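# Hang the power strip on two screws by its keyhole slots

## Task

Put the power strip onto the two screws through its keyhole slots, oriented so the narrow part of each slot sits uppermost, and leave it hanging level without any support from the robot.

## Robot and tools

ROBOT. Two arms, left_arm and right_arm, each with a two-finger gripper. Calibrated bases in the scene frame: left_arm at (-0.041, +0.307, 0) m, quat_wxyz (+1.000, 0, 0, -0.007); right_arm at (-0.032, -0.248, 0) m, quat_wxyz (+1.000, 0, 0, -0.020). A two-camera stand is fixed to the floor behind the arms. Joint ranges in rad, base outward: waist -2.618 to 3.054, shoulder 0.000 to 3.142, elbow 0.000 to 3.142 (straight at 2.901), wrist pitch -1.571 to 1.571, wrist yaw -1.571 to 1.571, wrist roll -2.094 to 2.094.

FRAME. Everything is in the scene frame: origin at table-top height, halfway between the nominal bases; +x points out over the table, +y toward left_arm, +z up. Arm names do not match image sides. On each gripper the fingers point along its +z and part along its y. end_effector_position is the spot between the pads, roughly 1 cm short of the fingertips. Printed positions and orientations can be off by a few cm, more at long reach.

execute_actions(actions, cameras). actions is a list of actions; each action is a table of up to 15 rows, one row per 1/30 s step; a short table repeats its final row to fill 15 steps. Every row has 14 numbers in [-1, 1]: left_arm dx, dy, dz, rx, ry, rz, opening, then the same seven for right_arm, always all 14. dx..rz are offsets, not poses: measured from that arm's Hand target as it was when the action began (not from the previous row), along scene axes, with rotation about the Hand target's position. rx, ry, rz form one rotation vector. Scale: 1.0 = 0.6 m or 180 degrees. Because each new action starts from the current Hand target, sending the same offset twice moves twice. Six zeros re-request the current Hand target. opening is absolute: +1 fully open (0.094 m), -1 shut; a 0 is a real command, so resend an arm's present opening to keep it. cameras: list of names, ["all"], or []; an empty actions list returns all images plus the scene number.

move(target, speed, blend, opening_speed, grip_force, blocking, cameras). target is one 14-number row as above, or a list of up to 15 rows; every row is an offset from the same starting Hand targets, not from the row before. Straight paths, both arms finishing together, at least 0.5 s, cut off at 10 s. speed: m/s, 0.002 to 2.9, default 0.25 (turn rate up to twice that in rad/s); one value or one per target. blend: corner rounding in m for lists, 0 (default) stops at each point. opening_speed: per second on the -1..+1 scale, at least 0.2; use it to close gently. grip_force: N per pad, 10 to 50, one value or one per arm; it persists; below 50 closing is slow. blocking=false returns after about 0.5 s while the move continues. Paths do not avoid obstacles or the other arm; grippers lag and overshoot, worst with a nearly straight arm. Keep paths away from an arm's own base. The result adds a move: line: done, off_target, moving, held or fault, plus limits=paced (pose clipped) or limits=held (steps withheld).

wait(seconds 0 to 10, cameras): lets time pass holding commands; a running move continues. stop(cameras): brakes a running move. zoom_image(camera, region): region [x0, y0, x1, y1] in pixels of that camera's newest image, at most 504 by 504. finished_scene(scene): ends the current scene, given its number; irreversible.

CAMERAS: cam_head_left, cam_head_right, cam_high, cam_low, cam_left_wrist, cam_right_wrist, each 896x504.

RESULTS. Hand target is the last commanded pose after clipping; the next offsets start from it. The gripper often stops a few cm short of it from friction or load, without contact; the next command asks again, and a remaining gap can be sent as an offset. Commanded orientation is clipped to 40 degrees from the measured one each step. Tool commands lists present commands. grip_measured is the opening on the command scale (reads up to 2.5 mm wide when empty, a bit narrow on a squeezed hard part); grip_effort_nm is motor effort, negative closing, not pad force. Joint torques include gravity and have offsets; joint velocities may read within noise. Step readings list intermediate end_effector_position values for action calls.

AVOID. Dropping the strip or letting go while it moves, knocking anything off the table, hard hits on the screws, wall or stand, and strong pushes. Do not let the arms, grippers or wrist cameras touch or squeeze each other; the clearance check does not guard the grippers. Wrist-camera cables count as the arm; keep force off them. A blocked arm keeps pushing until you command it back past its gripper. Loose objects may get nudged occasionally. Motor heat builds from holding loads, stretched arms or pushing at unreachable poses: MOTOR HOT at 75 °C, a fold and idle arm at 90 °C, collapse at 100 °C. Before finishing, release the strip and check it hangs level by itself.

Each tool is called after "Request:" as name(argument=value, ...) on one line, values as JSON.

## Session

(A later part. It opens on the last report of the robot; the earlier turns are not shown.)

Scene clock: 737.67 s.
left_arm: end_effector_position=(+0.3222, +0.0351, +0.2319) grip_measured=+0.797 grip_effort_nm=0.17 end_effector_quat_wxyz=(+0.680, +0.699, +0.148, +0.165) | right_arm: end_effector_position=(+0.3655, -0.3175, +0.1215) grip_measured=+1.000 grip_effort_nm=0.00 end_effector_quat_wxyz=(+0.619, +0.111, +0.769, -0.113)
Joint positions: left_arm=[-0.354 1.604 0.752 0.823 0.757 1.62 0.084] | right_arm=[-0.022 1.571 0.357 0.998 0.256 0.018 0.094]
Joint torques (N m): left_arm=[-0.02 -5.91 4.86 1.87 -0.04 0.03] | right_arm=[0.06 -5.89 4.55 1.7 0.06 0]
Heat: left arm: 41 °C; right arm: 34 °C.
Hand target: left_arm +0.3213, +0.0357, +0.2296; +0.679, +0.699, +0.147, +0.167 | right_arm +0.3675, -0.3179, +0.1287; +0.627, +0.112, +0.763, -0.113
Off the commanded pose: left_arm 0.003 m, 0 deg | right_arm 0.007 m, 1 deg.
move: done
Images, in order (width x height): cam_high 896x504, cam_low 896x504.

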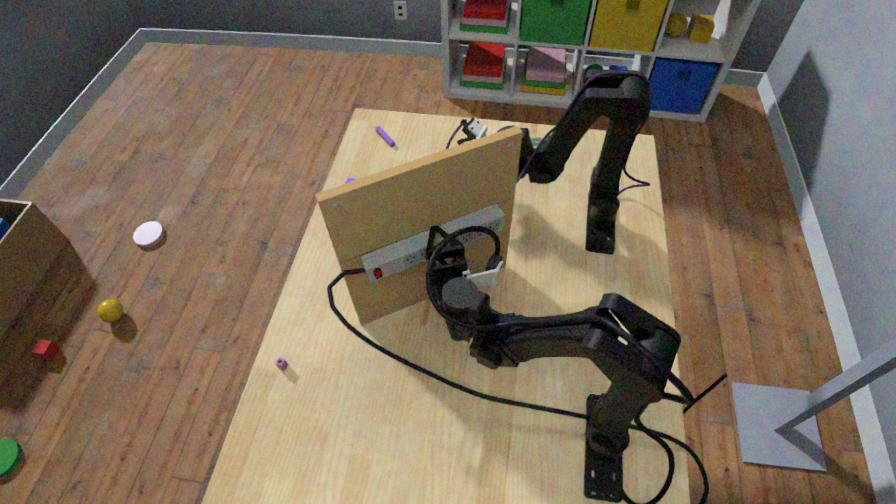

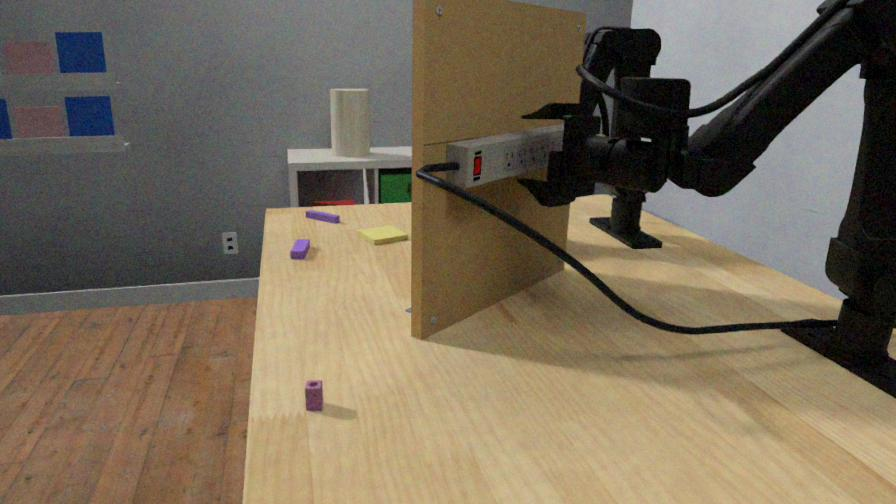

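Request:
move(target=[-0.0943, 0.1373, 0.009, 0.0, 0.0, 0.0, 0.95, 0, 0, 0, 0, 0, 0, 1.0], speed=0.08, cameras=["cam_high", "cam_low", "cam_head_left"])

Request:
zoom_image(camera="cam_high", region=[340, 190, 520, 300])

Request:
zoom_image(camera="cam_low", region=[410, 90, 600, 210])

Request:
zoom_image(camera="cam_head_left", region=[350, 110, 480, 250])

Scene clock: 747.87 s.
left_arm: end_effector_position=(+0.2721, +0.1170, +0.2375) grip_measured=+0.947 grip_effort_nm=0.17 end_effector_quat_wxyz=(+0.681, +0.695, +0.148, +0.175) | right_arm: end_effector_position=(+0.3655, -0.3175, +0.1215) grip_measured=+1.000 grip_effort_nm=0.01 end_effector_quat_wxyz=(+0.619, +0.111, +0.769, -0.113)
Joint positions: left_arm=[-0.112 1.299 0.509 0.771 0.984 1.63 0.091] | right_arm=[-0.022 1.571 0.357 0.998 0.256 0.018 0.094]
Joint torques (N m): left_arm=[0.5 -5.35 4.53 1.36 0.19 0.05] | right_arm=[-0.05 -5.86 4.57 1.67 0.06 -0.01]
Heat: left arm: 40 °C; right arm: 34 °C.
Hand target: left_arm +0.2648, +0.1182, +0.2350; +0.679, +0.699, +0.147, +0.168 | right_arm +0.3675, -0.3179, +0.1287; +0.627, +0.112, +0.763, -0.113
Off the commanded pose: left_arm 0.008 m, 1 deg | right_arm 0.007 m, 1 deg.
move: done
Images, in order (width x height): cam_head_left 896x504, cam_high 896x504, cam_low 896x504.

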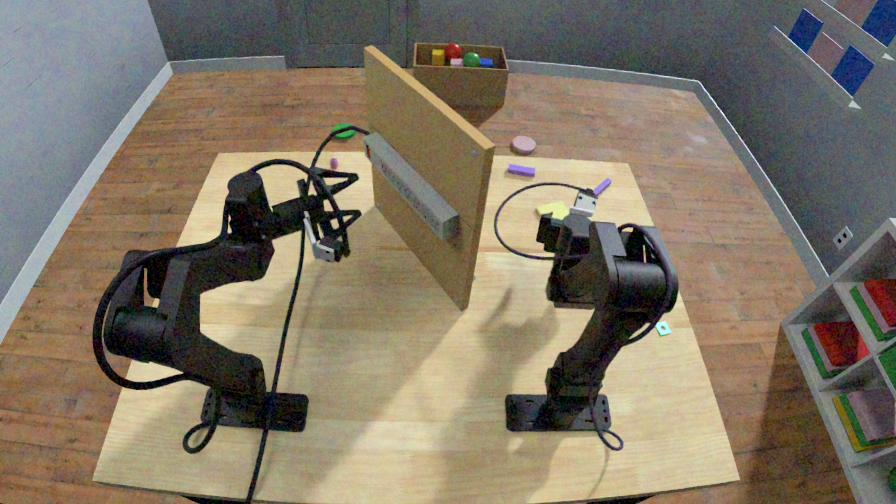

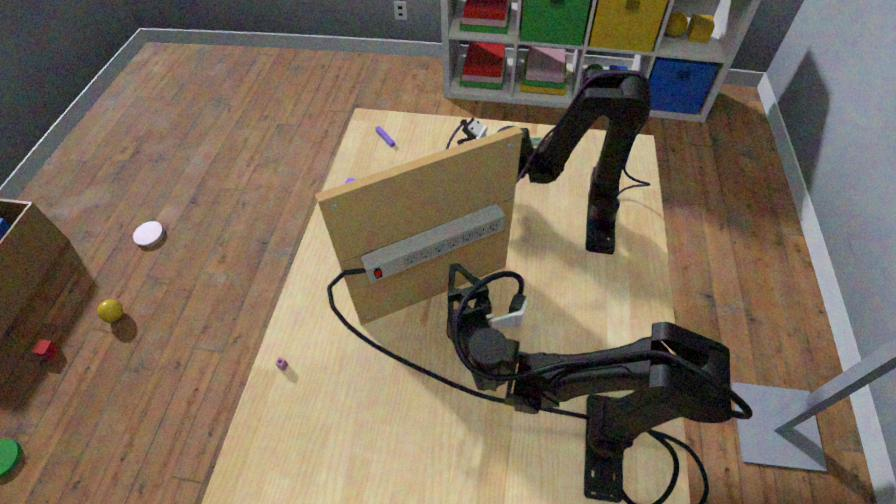

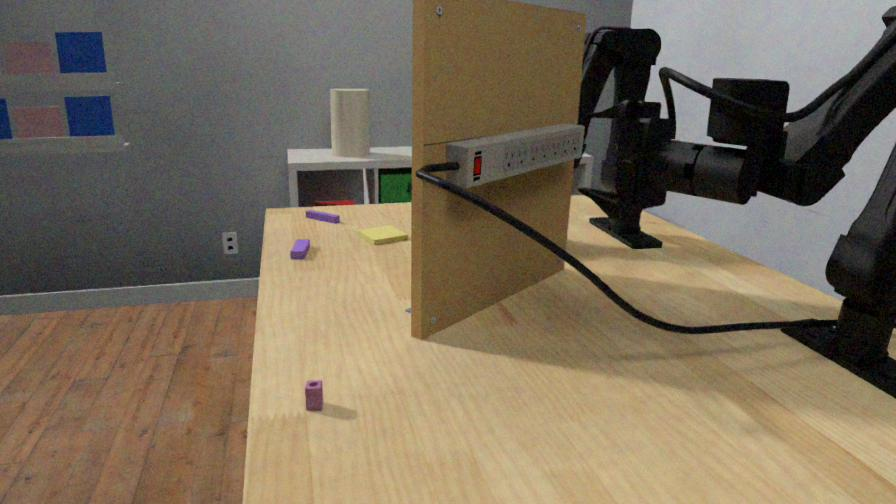

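Scaled by 2.800 from the camera's 896x504 image, which has a finer 1280x720 frame.

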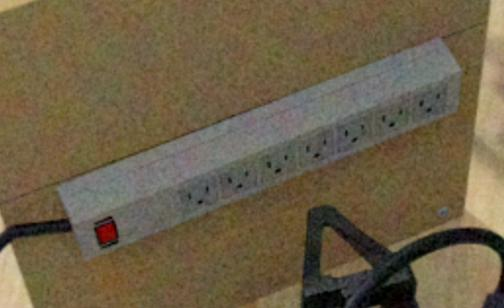

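Scaled by 2.653 from the camera's 896x504 image, which has a finer 1280x720 frame.

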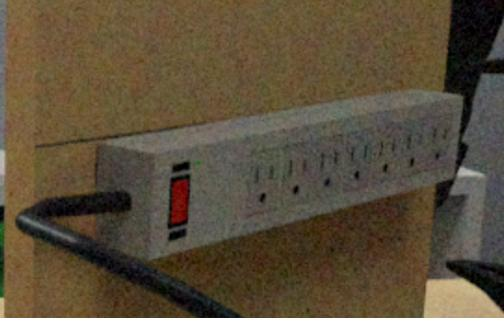

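Scaled by 3.600 from the camera's 896x504 image, which has a finer 1280x720 frame.

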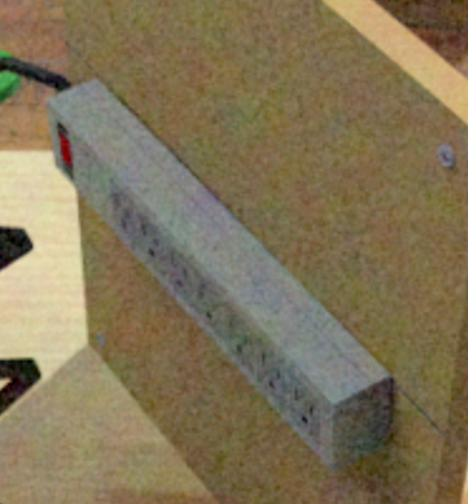

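Request:
zoom_image(camera="cam_low", region=[440, 115, 520, 195])

Request:
zoom_image(camera="cam_low", region=[515, 100, 595, 180])

Request:
zoom_image(camera="cam_high", region=[350, 225, 420, 295])

Request:
zoom_image(camera="cam_high", region=[450, 185, 520, 255])

Scaled by 6.300 from the camera's 896x504 image, which has a finer 1280x720 frame.

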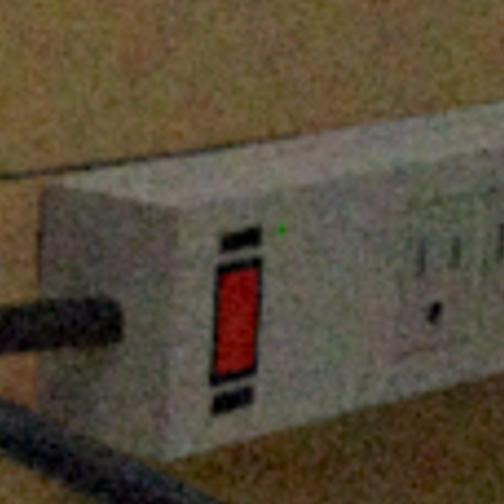

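Scaled by 6.300 from the camera's 896x504 image, which has a finer 1280x720 frame.

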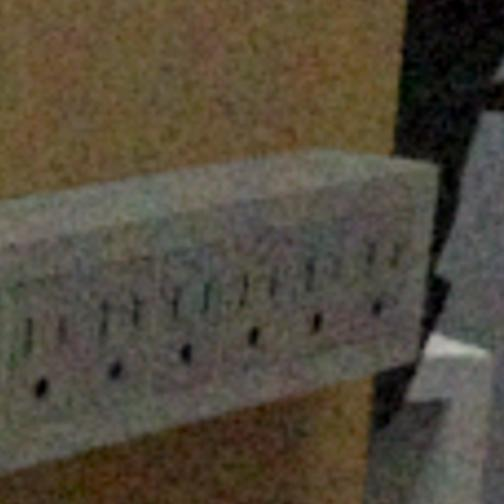

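Scaled by 7.200 from the camera's 896x504 image, which has a finer 1280x720 frame.

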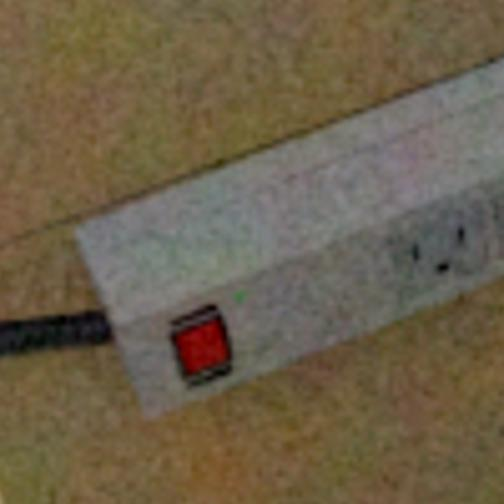

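Scaled by 7.200 from the camera's 896x504 image, which has a finer 1280x720 frame.

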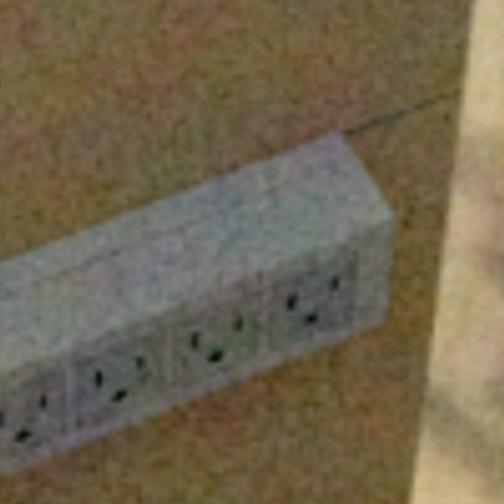

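Request:
move(target=[-0.0822, -0.101, 0.1625, 0.0, 0.0, 0.0, -1.0, 0, 0, 0, 0, 0, 0, 1.0], speed=0.12, cameras=["cam_high", "cam_head_left"])

Scene clock: 761.00 s.
left_arm: end_effector_position=(+0.2193, +0.0579, +0.3199) grip_measured=-0.983 grip_effort_nm=-0.91 end_effector_quat_wxyz=(+0.676, +0.702, +0.153, +0.165) | right_arm: end_effector_position=(+0.3655, -0.3175, +0.1215) grip_measured=+1.000 grip_effort_nm=0.01 end_effector_quat_wxyz=(+0.619, +0.111, +0.769, -0.113)
Joint positions: left_arm=[-0.437 1.007 0.715 0.251 0.667 1.621 0.001] | right_arm=[-0.022 1.571 0.357 0.998 0.256 0.018 0.094]
Joint torques (N m): left_arm=[-0.51 -3.07 8.53 1.5 -0.03 -0.01] | right_arm=[0.01 -5.89 4.53 1.67 0.05 -0.01]
Heat: left arm: 38 °C; right arm: 34 °C.
Hand target: left_arm +0.2154, +0.0576, +0.3324; +0.679, +0.699, +0.147, +0.168 | right_arm +0.3675, -0.3179, +0.1287; +0.627, +0.112, +0.763, -0.113
Off the commanded pose: left_arm 0.013 m, 1 deg | right_arm 0.007 m, 1 deg.
move: off_target (left_arm)
Images, in order (width x height): cam_head_left 896x504, cam_high 896x504.

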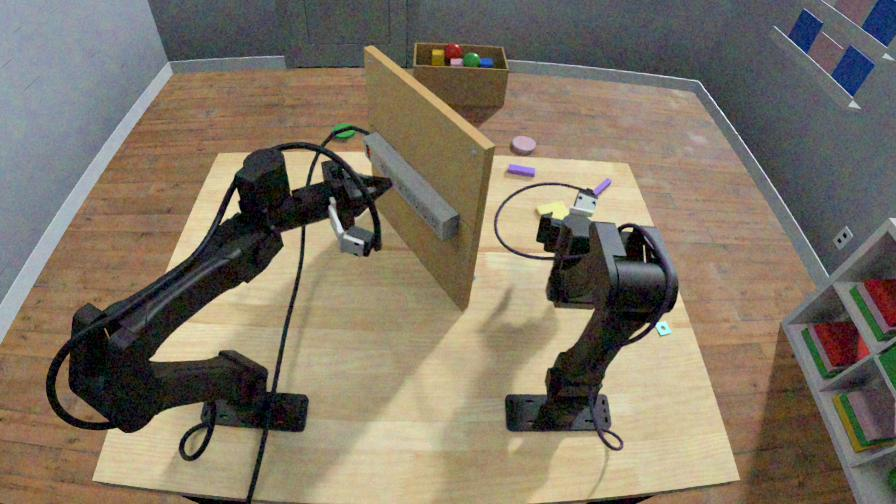

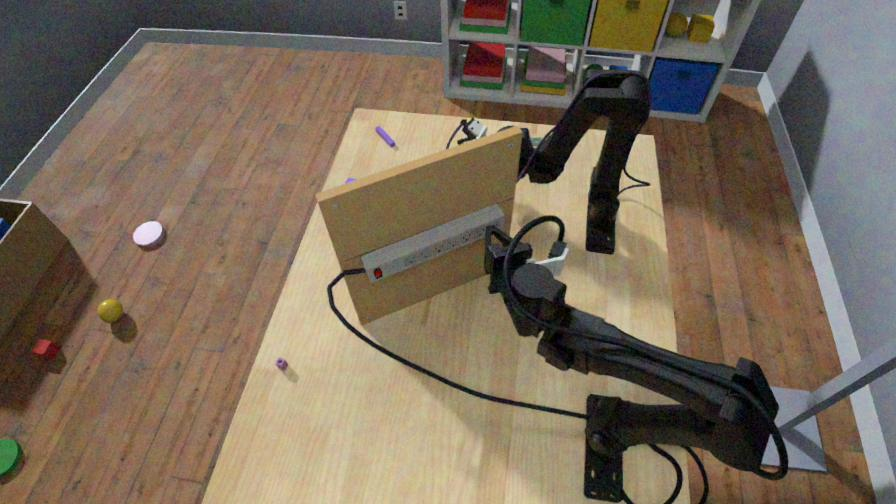

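Request:
move(target=[0.065, -0.091, -0.012, 0.0, 0.0, 0.0, -1.0, 0, 0, 0, 0, 0, 0, 1.0], speed=0.08)

Scene clock: 763.27 s.
left_arm: end_effector_position=(+0.2516, +0.0075, +0.3137) grip_measured=-0.983 grip_effort_nm=-0.91 end_effector_quat_wxyz=(+0.672, +0.706, +0.153, +0.163) | right_arm: end_effector_position=(+0.3655, -0.3175, +0.1215) grip_measured=+1.000 grip_effort_nm=0.00 end_effector_quat_wxyz=(+0.619, +0.111, +0.769, -0.113)
Joint positions: left_arm=[-0.56 1.245 0.831 0.363 0.546 1.621 0.001] | right_arm=[-0.022 1.571 0.357 0.998 0.256 0.018 0.094]
Joint torques (N m): left_arm=[-0.5 -2.71 8.7 1.95 -0.03 -0.04] | right_arm=[0.01 -5.89 4.48 1.68 0.08 0]
Heat: left arm: 38 °C; right arm: 34 °C.
Hand target: left_arm +0.2544, +0.0030, +0.3253; +0.679, +0.699, +0.147, +0.168 | right_arm +0.3675, -0.3179, +0.1287; +0.627, +0.112, +0.763, -0.113
Off the commanded pose: left_arm 0.013 m, 1 deg | right_arm 0.007 m, 1 deg.
move: off_target (left_arm)

Request:
move(target=[0.0, 0.0, -0.0583, 0.0, 0.0, 0.0, -1.0, 0, 0, 0, 0, 0, 0, 1.0], speed=0.06, cameras=["cam_low", "cam_high"])

Request:
zoom_image(camera="cam_low", region=[480, 70, 640, 190])

Request:
zoom_image(camera="cam_high", region=[420, 170, 560, 290])

Scene clock: 765.83 s.
left_arm: end_effector_position=(+0.2548, +0.0056, +0.2999) grip_measured=-0.983 grip_effort_nm=-0.91 end_effector_quat_wxyz=(+0.683, +0.695, +0.143, +0.174) | right_arm: end_effector_position=(+0.3655, -0.3175, +0.1215) grip_measured=+1.000 grip_effort_nm=0.01 end_effector_quat_wxyz=(+0.619, +0.111, +0.769, -0.113)
Joint positions: left_arm=[-0.56 1.283 0.761 0.514 0.545 1.621 0.001] | right_arm=[-0.022 1.571 0.357 0.998 0.256 0.018 0.094]
Joint torques (N m): left_arm=[-0.54 -2.99 5.27 1.97 -0.05 -0.04] | right_arm=[0.01 -5.87 4.51 1.67 0.06 -0.01]
Heat: left arm: 39 °C; right arm: 34 °C.
Hand target: left_arm +0.2544, +0.0030, +0.2904; +0.680, +0.699, +0.147, +0.168 | right_arm +0.3675, -0.3179, +0.1287; +0.627, +0.112, +0.763, -0.113
Off the commanded pose: left_arm 0.010 m, 1 deg | right_arm 0.007 m, 1 deg.
move: done
Images, in order (width x height): cam_high 896x504, cam_low 896x504.

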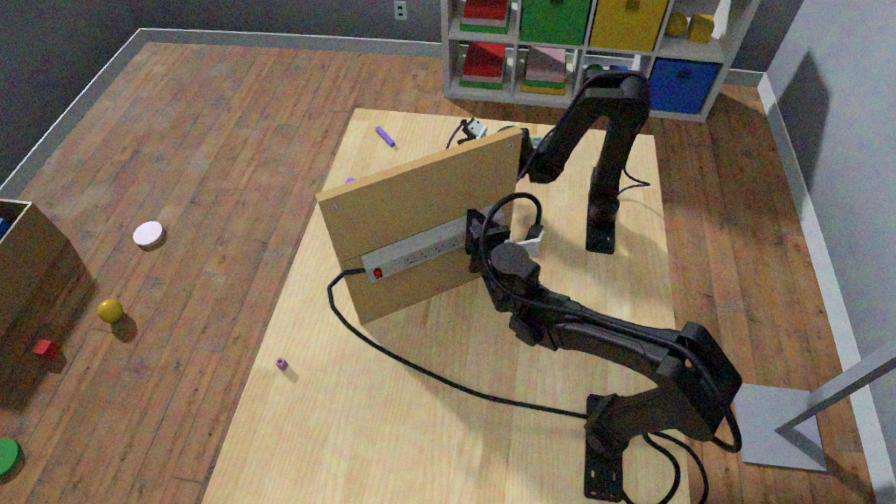

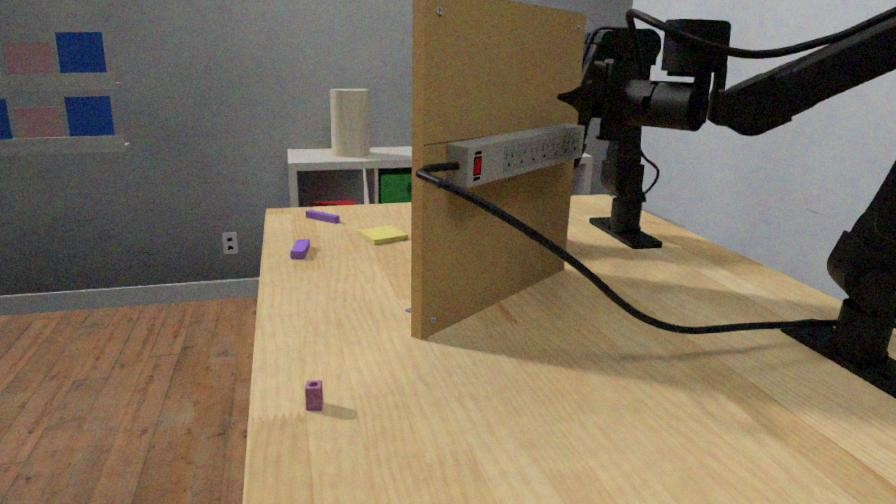

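Scaled by 3.150 from the camera's 896x504 image, which has a finer 1280x720 frame.

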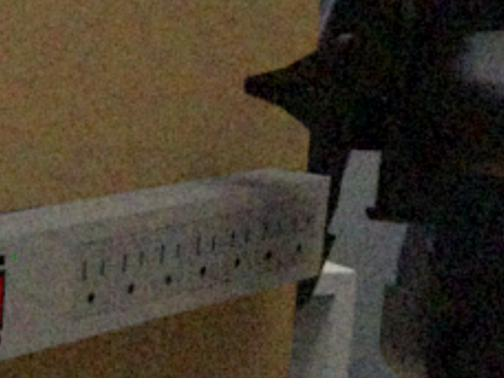

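Scaled by 3.600 from the camera's 896x504 image, which has a finer 1280x720 frame.

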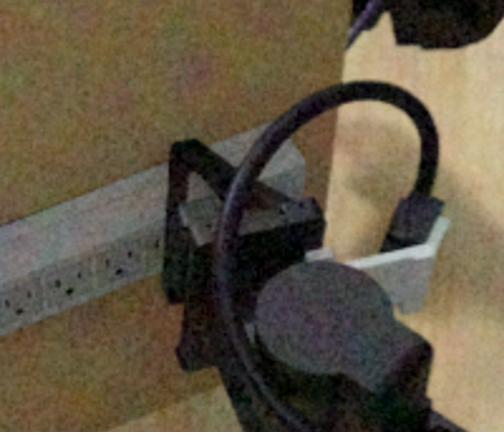

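Request:
move(target=[0.0, 0.0, -0.0433, 0.0, 0.0, 0.0, -1.0, 0, 0, 0, 0, 0, 0, 1.0], speed=0.05)

Scene clock: 769.17 s.
left_arm: end_effector_position=(+0.2552, +0.0053, +0.2746) grip_measured=-0.983 grip_effort_nm=-0.91 end_effector_quat_wxyz=(+0.683, +0.694, +0.143, +0.174) | right_arm: end_effector_position=(+0.3655, -0.3175, +0.1215) grip_measured=+1.000 grip_effort_nm=0.00 end_effector_quat_wxyz=(+0.619, +0.111, +0.769, -0.113)
Joint positions: left_arm=[-0.56 1.325 0.683 0.635 0.545 1.621 0.001] | right_arm=[-0.022 1.571 0.357 0.998 0.256 0.018 0.094]
Joint torques (N m): left_arm=[-0.53 -3.04 5.08 1.95 -0.05 -0.04] | right_arm=[-0.02 -5.9 4.56 1.69 0.05 -0.01]
Heat: left arm: 39 °C; right arm: 34 °C.
Hand target: left_arm +0.2544, +0.0030, +0.2645; +0.680, +0.699, +0.147, +0.168 | right_arm +0.3675, -0.3179, +0.1287; +0.627, +0.112, +0.763, -0.113
Off the commanded pose: left_arm 0.011 m, 1 deg | right_arm 0.007 m, 1 deg.
move: off_target (left_arm)

Request:
move(target=[0.0, 0.0, -0.0083, 0.0, 0.0, 0.0, -1.0, 0, 0, 0, 0, 0, 0, 1.0], speed=0.02, cameras=["cam_low"])

Request:
zoom_image(camera="cam_low", region=[500, 90, 600, 170])

Scene clock: 770.87 s.
left_arm: end_effector_position=(+0.2553, +0.0052, +0.2700) grip_measured=-0.983 grip_effort_nm=-0.91 end_effector_quat_wxyz=(+0.683, +0.694, +0.143, +0.175) | right_arm: end_effector_position=(+0.3655, -0.3175, +0.1215) grip_measured=+1.000 grip_effort_nm=0.00 end_effector_quat_wxyz=(+0.619, +0.111, +0.769, -0.113)
Joint positions: left_arm=[-0.56 1.334 0.669 0.659 0.545 1.621 0.001] | right_arm=[-0.022 1.571 0.357 0.998 0.256 0.018 0.094]
Joint torques (N m): left_arm=[-0.55 -2.96 4.97 1.98 -0.05 -0.03] | right_arm=[-0.05 -5.93 4.42 1.68 0.05 -0.01]
Heat: left arm: 39 °C; right arm: 34 °C.
Hand target: left_arm +0.2544, +0.0029, +0.2593; +0.679, +0.699, +0.147, +0.168 | right_arm +0.3675, -0.3179, +0.1287; +0.627, +0.112, +0.763, -0.113
Off the commanded pose: left_arm 0.011 m, 1 deg | right_arm 0.007 m, 1 deg.
move: off_target (left_arm)
Images, in order (width x height): cam_low 896x504.

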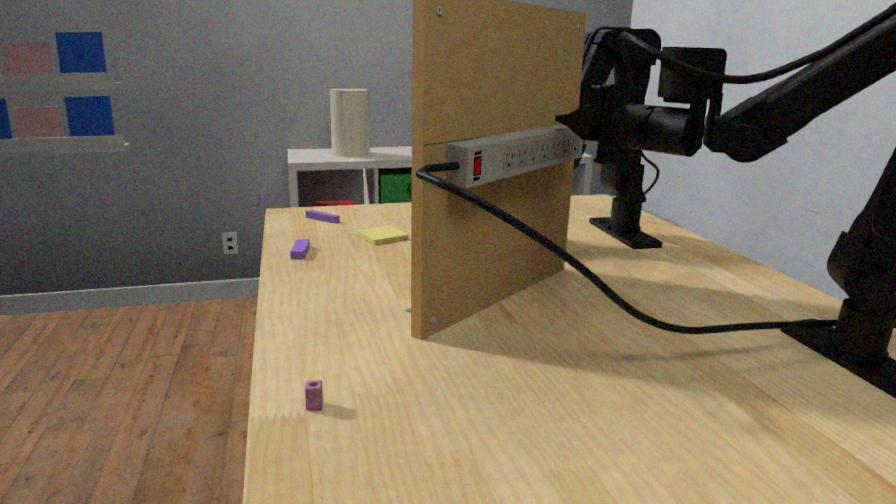

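Scaled by 5.040 from the camera's 896x504 image, which has a finer 1280x720 frame.

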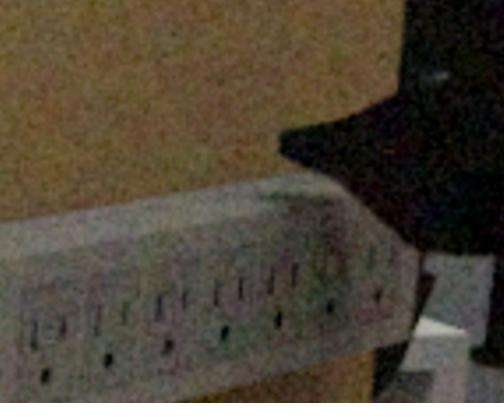

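Request:
move(target=[0.0, 0.0, -0.0067, 0.0, 0.0, 0.0, -1.0, 0, 0, 0, 0, 0, 0, 1.0], speed=0.02)

Request:
move(target=[0.0, 0.0, -0.0042, 0.0, 0.0, 0.0, -1.0, 0, 0, 0, 0, 0, 0, 1.0], speed=0.02)

Scene clock: 772.83 s.
left_arm: end_effector_position=(+0.2553, +0.0052, +0.2660) grip_measured=-0.983 grip_effort_nm=-0.91 end_effector_quat_wxyz=(+0.683, +0.694, +0.143, +0.175) | right_arm: end_effector_position=(+0.3655, -0.3175, +0.1215) grip_measured=+1.000 grip_effort_nm=0.00 end_effector_quat_wxyz=(+0.619, +0.111, +0.769, -0.113)
Joint positions: left_arm=[-0.56 1.343 0.658 0.679 0.545 1.621 0.001] | right_arm=[-0.022 1.571 0.357 0.998 0.256 0.018 0.094]
Joint torques (N m): left_arm=[-0.58 -3.02 4.93 1.98 -0.05 -0.05] | right_arm=[-0.05 -5.9 4.51 1.69 0.07 -0.03]
Heat: left arm: 39 °C; right arm: 34 °C.
Hand target: left_arm +0.2544, +0.0030, +0.2553; +0.679, +0.699, +0.147, +0.168 | right_arm +0.3675, -0.3179, +0.1287; +0.627, +0.112, +0.763, -0.113
Off the commanded pose: left_arm 0.011 m, 1 deg | right_arm 0.007 m, 1 deg.
move: off_target (left_arm)

Scene clock: 773.70 s.
left_arm: end_effector_position=(+0.2547, +0.0056, +0.2657) grip_measured=-0.983 grip_effort_nm=-0.91 end_effector_quat_wxyz=(+0.685, +0.693, +0.141, +0.176) | right_arm: end_effector_position=(+0.3655, -0.3175, +0.1215) grip_measured=+1.000 grip_effort_nm=0.00 end_effector_quat_wxyz=(+0.619, +0.111, +0.769, -0.113)
Joint positions: left_arm=[-0.56 1.343 0.651 0.692 0.545 1.621 0.001] | right_arm=[-0.022 1.571 0.357 0.998 0.256 0.018 0.094]
Joint torques (N m): left_arm=[-0.51 -2.61 4.9 1.97 -0.05 -0.04] | right_arm=[0.01 -5.93 4.49 1.68 0.06 -0.03]
Heat: left arm: 39 °C; right arm: 34 °C.
Hand target: left_arm +0.2544, +0.0030, +0.2529; +0.680, +0.699, +0.147, +0.168 | right_arm +0.3675, -0.3179, +0.1287; +0.627, +0.112, +0.763, -0.113
Off the commanded pose: left_arm 0.013 m, 1 deg | right_arm 0.007 m, 1 deg.
move: off_target (left_arm)

Request:
move(target=[0.0, 0.0, -0.0058, 0.0, 0.0, 0.0, -1.0, 0, 0, 0, 0, 0, 0, 1.0], speed=0.02)

Request:
move(target=[0.0, 0.0, -0.005, 0.0, 0.0, 0.0, -1.0, 0, 0, 0, 0, 0, 0, 1.0], speed=0.02, cameras=["cam_low", "cam_high"])

Request:
zoom_image(camera="cam_low", region=[500, 90, 600, 170])

Request:
zoom_image(camera="cam_low", region=[440, 115, 520, 195])

Scene clock: 775.80 s.
left_arm: end_effector_position=(+0.2555, +0.0051, +0.2602) grip_measured=-0.983 grip_effort_nm=-0.91 end_effector_quat_wxyz=(+0.684, +0.694, +0.142, +0.175) | right_arm: end_effector_position=(+0.3655, -0.3175, +0.1215) grip_measured=+1.000 grip_effort_nm=0.00 end_effector_quat_wxyz=(+0.619, +0.111, +0.769, -0.113)
Joint positions: left_arm=[-0.56 1.356 0.642 0.709 0.545 1.621 0.001] | right_arm=[-0.022 1.571 0.357 0.998 0.256 0.018 0.094]
Joint torques (N m): left_arm=[-0.54 -3 4.88 1.99 -0.05 -0.04] | right_arm=[-0.01 -5.96 4.46 1.67 0.06 -0.02]
Heat: left arm: 39 °C; right arm: 34 °C.
Hand target: left_arm +0.2544, +0.0030, +0.2493; +0.679, +0.699, +0.147, +0.168 | right_arm +0.3675, -0.3179, +0.1287; +0.627, +0.112, +0.763, -0.113
Off the commanded pose: left_arm 0.011 m, 1 deg | right_arm 0.007 m, 1 deg.
move: off_target (left_arm)

Scene clock: 776.60 s.
left_arm: end_effector_position=(+0.2555, +0.0051, +0.2588) grip_measured=-0.983 grip_effort_nm=-0.91 end_effector_quat_wxyz=(+0.685, +0.693, +0.141, +0.176) | right_arm: end_effector_position=(+0.3655, -0.3175, +0.1215) grip_measured=+1.000 grip_effort_nm=0.00 end_effector_quat_wxyz=(+0.619, +0.111, +0.769, -0.113)
Joint positions: left_arm=[-0.56 1.362 0.634 0.728 0.545 1.621 0.001] | right_arm=[-0.022 1.571 0.357 0.998 0.256 0.018 0.094]
Joint torques (N m): left_arm=[-0.54 -2.95 4.74 1.95 -0.06 -0.04] | right_arm=[-0.02 -5.87 4.55 1.68 0.04 0]
Heat: left arm: 39 °C; right arm: 34 °C.
Hand target: left_arm +0.2544, +0.0030, +0.2464; +0.680, +0.699, +0.147, +0.168 | right_arm +0.3675, -0.3179, +0.1287; +0.627, +0.112, +0.763, -0.113
Off the commanded pose: left_arm 0.013 m, 2 deg | right_arm 0.007 m, 1 deg.
move: off_target (left_arm)
Images, in order (width x height): cam_high 896x504, cam_low 896x504.

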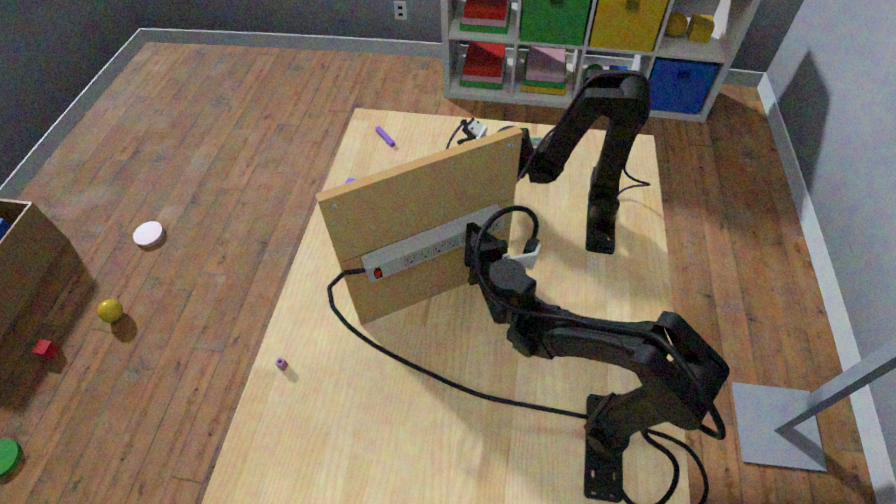

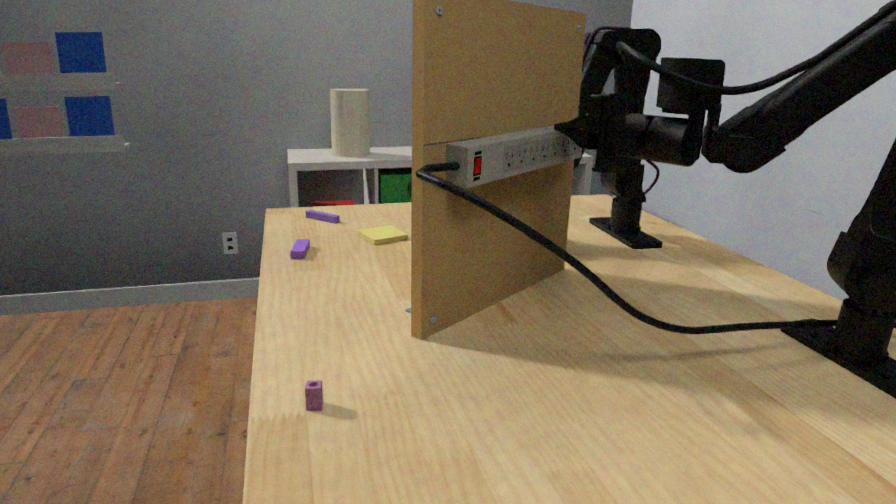

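Scaled by 5.040 from the camera's 896x504 image, which has a finer 1280x720 frame.

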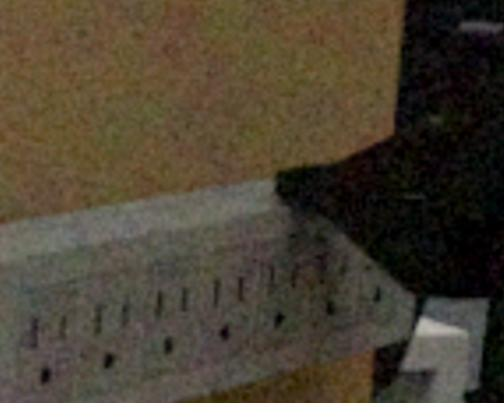

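Scaled by 6.300 from the camera's 896x504 image, which has a finer 1280x720 frame.

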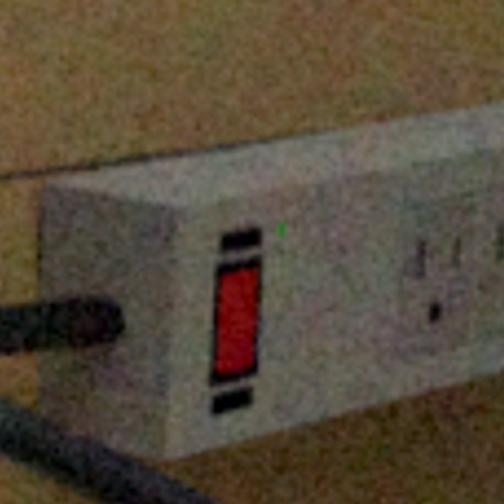

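Request:
move(target=[0.0, 0.0, -0.005, 0.0, 0.0, 0.0, -1.0, 0, 0, 0, 0, 0, 0, 1.0], speed=0.02)

Request:
move(target=[0.0, 0.0, -0.005, 0.0, 0.0, 0.0, -1.0, 0, 0, 0, 0, 0, 0, 1.0], speed=0.02, cameras=["cam_low"])

Request:
zoom_image(camera="cam_low", region=[500, 90, 600, 170])

Scene clock: 779.53 s.
left_arm: end_effector_position=(+0.2555, +0.0051, +0.2585) grip_measured=-0.983 grip_effort_nm=-0.91 end_effector_quat_wxyz=(+0.687, +0.690, +0.139, +0.179) | right_arm: end_effector_position=(+0.3655, -0.3175, +0.1215) grip_measured=+1.000 grip_effort_nm=0.01 end_effector_quat_wxyz=(+0.619, +0.111, +0.769, -0.113)
Joint positions: left_arm=[-0.56 1.368 0.628 0.75 0.545 1.621 0.001] | right_arm=[-0.022 1.571 0.357 0.998 0.256 0.018 0.094]
Joint torques (N m): left_arm=[-0.54 -2.86 4.64 1.86 -0.06 -0.04] | right_arm=[-0.05 -5.87 4.51 1.7 0.06 -0.02]
Heat: left arm: 39 °C; right arm: 34 °C.
Hand target: left_arm +0.2544, +0.0030, +0.2433; +0.679, +0.699, +0.147, +0.168 | right_arm +0.3675, -0.3179, +0.1287; +0.627, +0.112, +0.763, -0.113
Off the commanded pose: left_arm 0.015 m, 2 deg | right_arm 0.007 m, 1 deg.
move: off_target (left_arm)

Scene clock: 780.37 s.
left_arm: end_effector_position=(+0.2554, +0.0052, +0.2584) grip_measured=-0.983 grip_effort_nm=-0.91 end_effector_quat_wxyz=(+0.690, +0.688, +0.136, +0.181) | right_arm: end_effector_position=(+0.3655, -0.3175, +0.1215) grip_measured=+1.000 grip_effort_nm=0.01 end_effector_quat_wxyz=(+0.619, +0.111, +0.769, -0.113)
Joint positions: left_arm=[-0.56 1.373 0.621 0.773 0.545 1.621 0.001] | right_arm=[-0.022 1.571 0.357 0.998 0.256 0.018 0.094]
Joint torques (N m): left_arm=[-0.54 -2.73 4.53 1.77 -0.06 -0.04] | right_arm=[-0.01 -5.89 4.45 1.68 0.06 0]
Heat: left arm: 39 °C; right arm: 34 °C.
Hand target: left_arm +0.2544, +0.0030, +0.2402; +0.679, +0.699, +0.147, +0.168 | right_arm +0.3675, -0.3179, +0.1287; +0.627, +0.112, +0.763, -0.113
Off the commanded pose: left_arm 0.018 m, 3 deg | right_arm 0.007 m, 1 deg.
move: off_target (left_arm)
Images, in order (width x height): cam_low 896x504.

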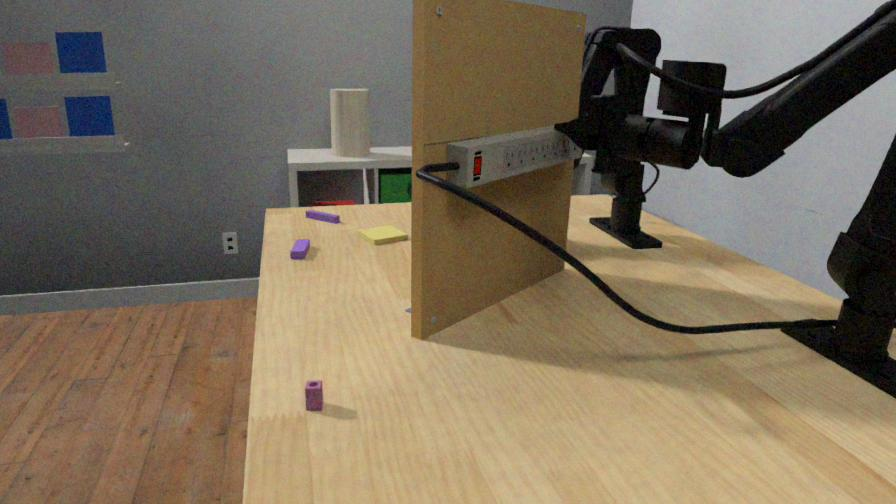

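Scaled by 5.040 from the camera's 896x504 image, which has a finer 1280x720 frame.

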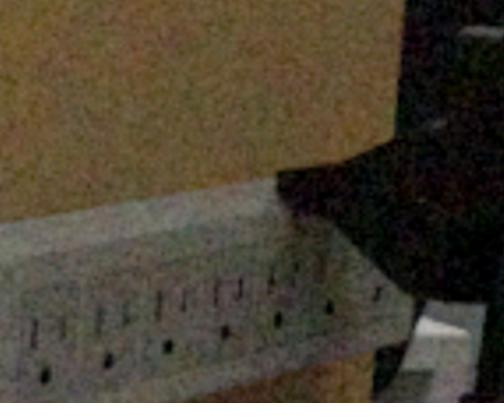

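Request:
move(target=[0.0, 0.0, -0.0067, 0.0033, 0.0044, 0.0, -1.0, 0, 0, 0, 0, 0, 0, 1.0], speed=0.02)

Request:
move(target=[0.0, 0.0, -0.0067, 0.0033, 0.0044, 0.0, -1.0, 0, 0, 0, 0, 0, 0, 1.0], speed=0.02, cameras=["cam_low", "cam_high"])

Request:
zoom_image(camera="cam_low", region=[500, 90, 600, 170])

Request:
zoom_image(camera="cam_high", region=[340, 190, 520, 300])

Scene clock: 783.53 s.
left_arm: end_effector_position=(+0.2554, +0.0052, +0.2584) grip_measured=-0.983 grip_effort_nm=-0.91 end_effector_quat_wxyz=(+0.690, +0.687, +0.136, +0.181) | right_arm: end_effector_position=(+0.3655, -0.3175, +0.1215) grip_measured=+1.000 grip_effort_nm=0.00 end_effector_quat_wxyz=(+0.619, +0.111, +0.769, -0.113)
Joint positions: left_arm=[-0.56 1.373 0.621 0.773 0.545 1.621 0.001] | right_arm=[-0.022 1.571 0.357 0.998 0.256 0.018 0.094]
Joint torques (N m): left_arm=[-0.53 -2.8 4.51 1.58 -0.06 -0.04] | right_arm=[-0.01 -5.87 4.51 1.68 0.06 0]
Heat: left arm: 38 °C; right arm: 34 °C.
Hand target: left_arm +0.2544, +0.0030, +0.2363; +0.675, +0.704, +0.151, +0.164 | right_arm +0.3675, -0.3179, +0.1287; +0.627, +0.112, +0.763, -0.113
Off the commanded pose: left_arm 0.022 m, 4 deg | right_arm 0.007 m, 1 deg.
move: off_target (left_arm)

Scene clock: 784.23 s.
left_arm: end_effector_position=(+0.2554, +0.0052, +0.2583) grip_measured=-0.983 grip_effort_nm=-0.91 end_effector_quat_wxyz=(+0.690, +0.688, +0.136, +0.181) | right_arm: end_effector_position=(+0.3655, -0.3175, +0.1215) grip_measured=+1.000 grip_effort_nm=0.00 end_effector_quat_wxyz=(+0.619, +0.111, +0.769, -0.113)
Joint positions: left_arm=[-0.56 1.373 0.621 0.773 0.545 1.621 0.001] | right_arm=[-0.022 1.571 0.357 0.998 0.256 0.018 0.094]
Joint torques (N m): left_arm=[-0.51 -2.8 4.49 1.42 -0.05 -0.02] | right_arm=[0.02 -5.83 4.51 1.69 0.05 -0.03]
Heat: left arm: 38 °C; right arm: 34 °C.
Hand target: left_arm +0.2544, +0.0030, +0.2323; +0.670, +0.708, +0.154, +0.159 | right_arm +0.3675, -0.3179, +0.1287; +0.627, +0.112, +0.763, -0.113
Off the commanded pose: left_arm 0.026 m, 5 deg | right_arm 0.007 m, 1 deg.
move: off_target (left_arm)
Images, in order (width x height): cam_high 896x504, cam_low 896x504.

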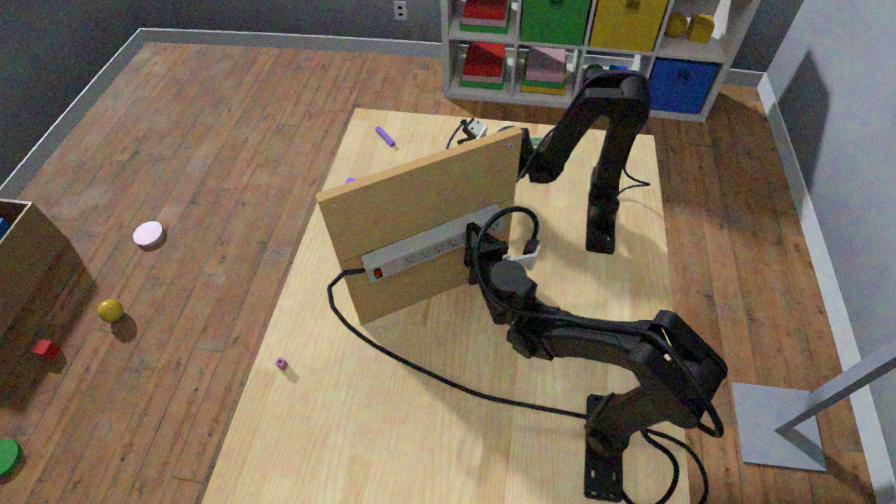

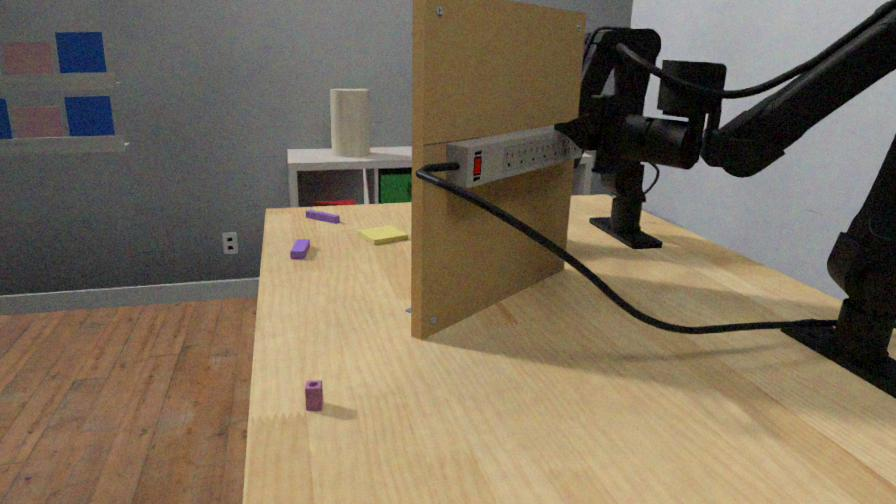

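Scaled by 5.040 from the camera's 896x504 image, which has a finer 1280x720 frame.

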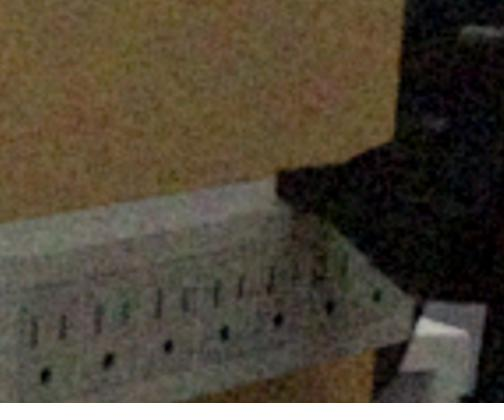

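Scaled by 2.800 from the camera's 896x504 image, which has a finer 1280x720 frame.

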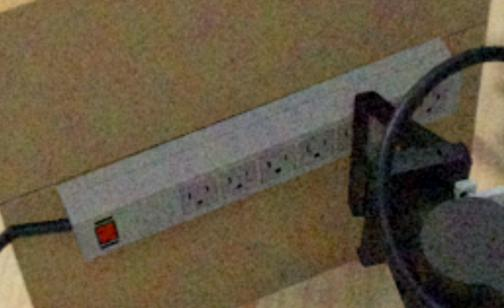

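Request:
move(target=[[0.0, 0.0, 0.11, -0.0066, -0.0088, 0.0, -1.0, 0, 0, 0, 0, 0, 0, 1.0], [-0.0943, 0.1373, 0.13, -0.0066, -0.0088, 0.0, -1.0, 0, 0, 0, 0, 0, 0, 1.0]], speed=0.08, blend=[0.01, 0], cameras=["cam_high", "cam_low", "cam_head_left"])

Request:
zoom_image(camera="cam_low", region=[410, 90, 600, 210])

Request:
zoom_image(camera="cam_high", region=[340, 190, 520, 300])

Scene clock: 788.93 s.
left_arm: end_effector_position=(+0.2026, +0.0839, +0.3205) grip_measured=-0.983 grip_effort_nm=-0.91 end_effector_quat_wxyz=(+0.685, +0.691, +0.142, +0.181) | right_arm: end_effector_position=(+0.3655, -0.3175, +0.1215) grip_measured=+1.000 grip_effort_nm=0.00 end_effector_quat_wxyz=(+0.619, +0.111, +0.769, -0.113)
Joint positions: left_arm=[-0.352 0.88 0.628 0.26 0.744 1.621 0.001] | right_arm=[-0.022 1.571 0.357 0.998 0.256 0.018 0.094]
Joint torques (N m): left_arm=[0.53 -2.07 5.19 1.41 0.16 0.02] | right_arm=[-0.01 -5.83 4.57 1.66 0.07 -0.01]
Heat: left arm: 38 °C; right arm: 34 °C.
Hand target: left_arm +0.1978, +0.0854, +0.3103; +0.680, +0.699, +0.147, +0.168 | right_arm +0.3675, -0.3179, +0.1287; +0.627, +0.112, +0.763, -0.113
Off the commanded pose: left_arm 0.011 m, 2 deg | right_arm 0.007 m, 1 deg.
move: off_target (left_arm)
Images, in order (width x height): cam_head_left 896x504, cam_high 896x504, cam_low 896x504.

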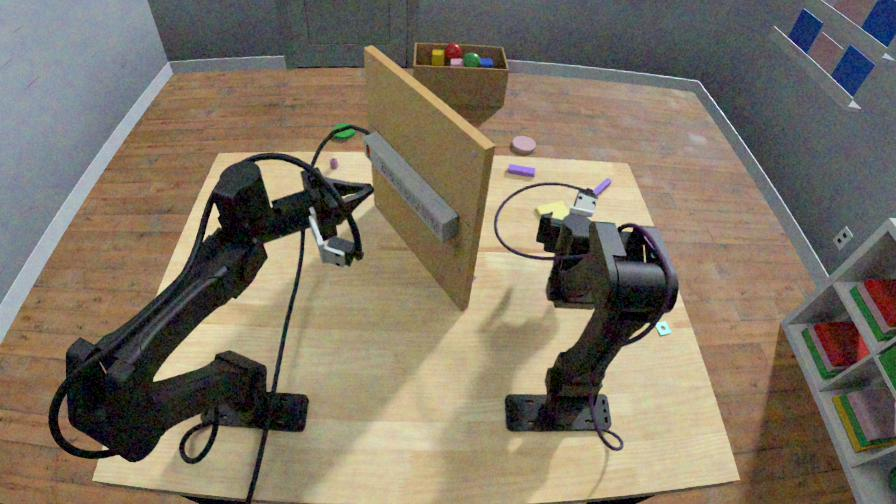

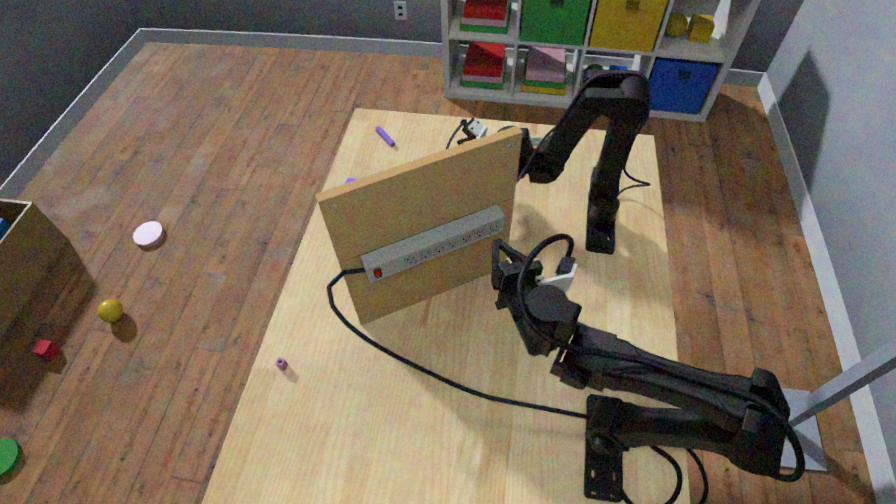

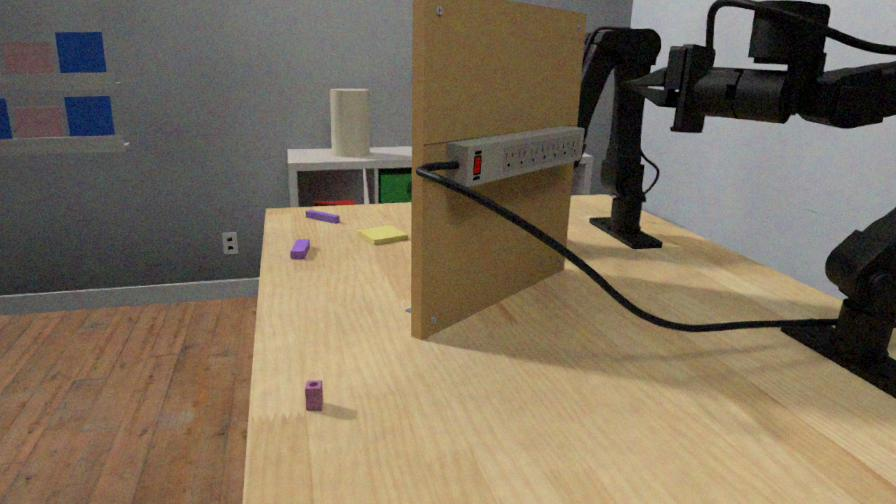

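Scaled by 2.653 from the camera's 896x504 image, which has a finer 1280x720 frame.

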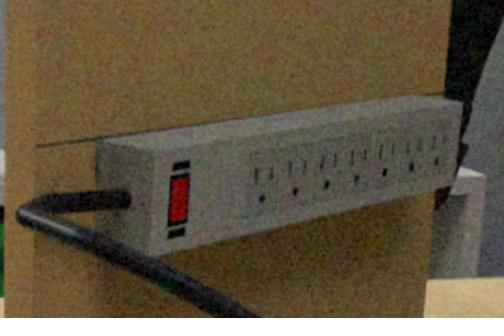

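Scaled by 2.800 from the camera's 896x504 image, which has a finer 1280x720 frame.

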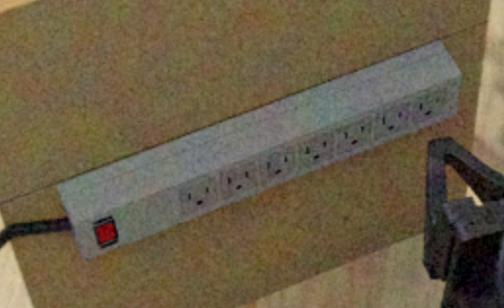

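Request:
finished_scene(scene=1)

The scene is finished: the task was done.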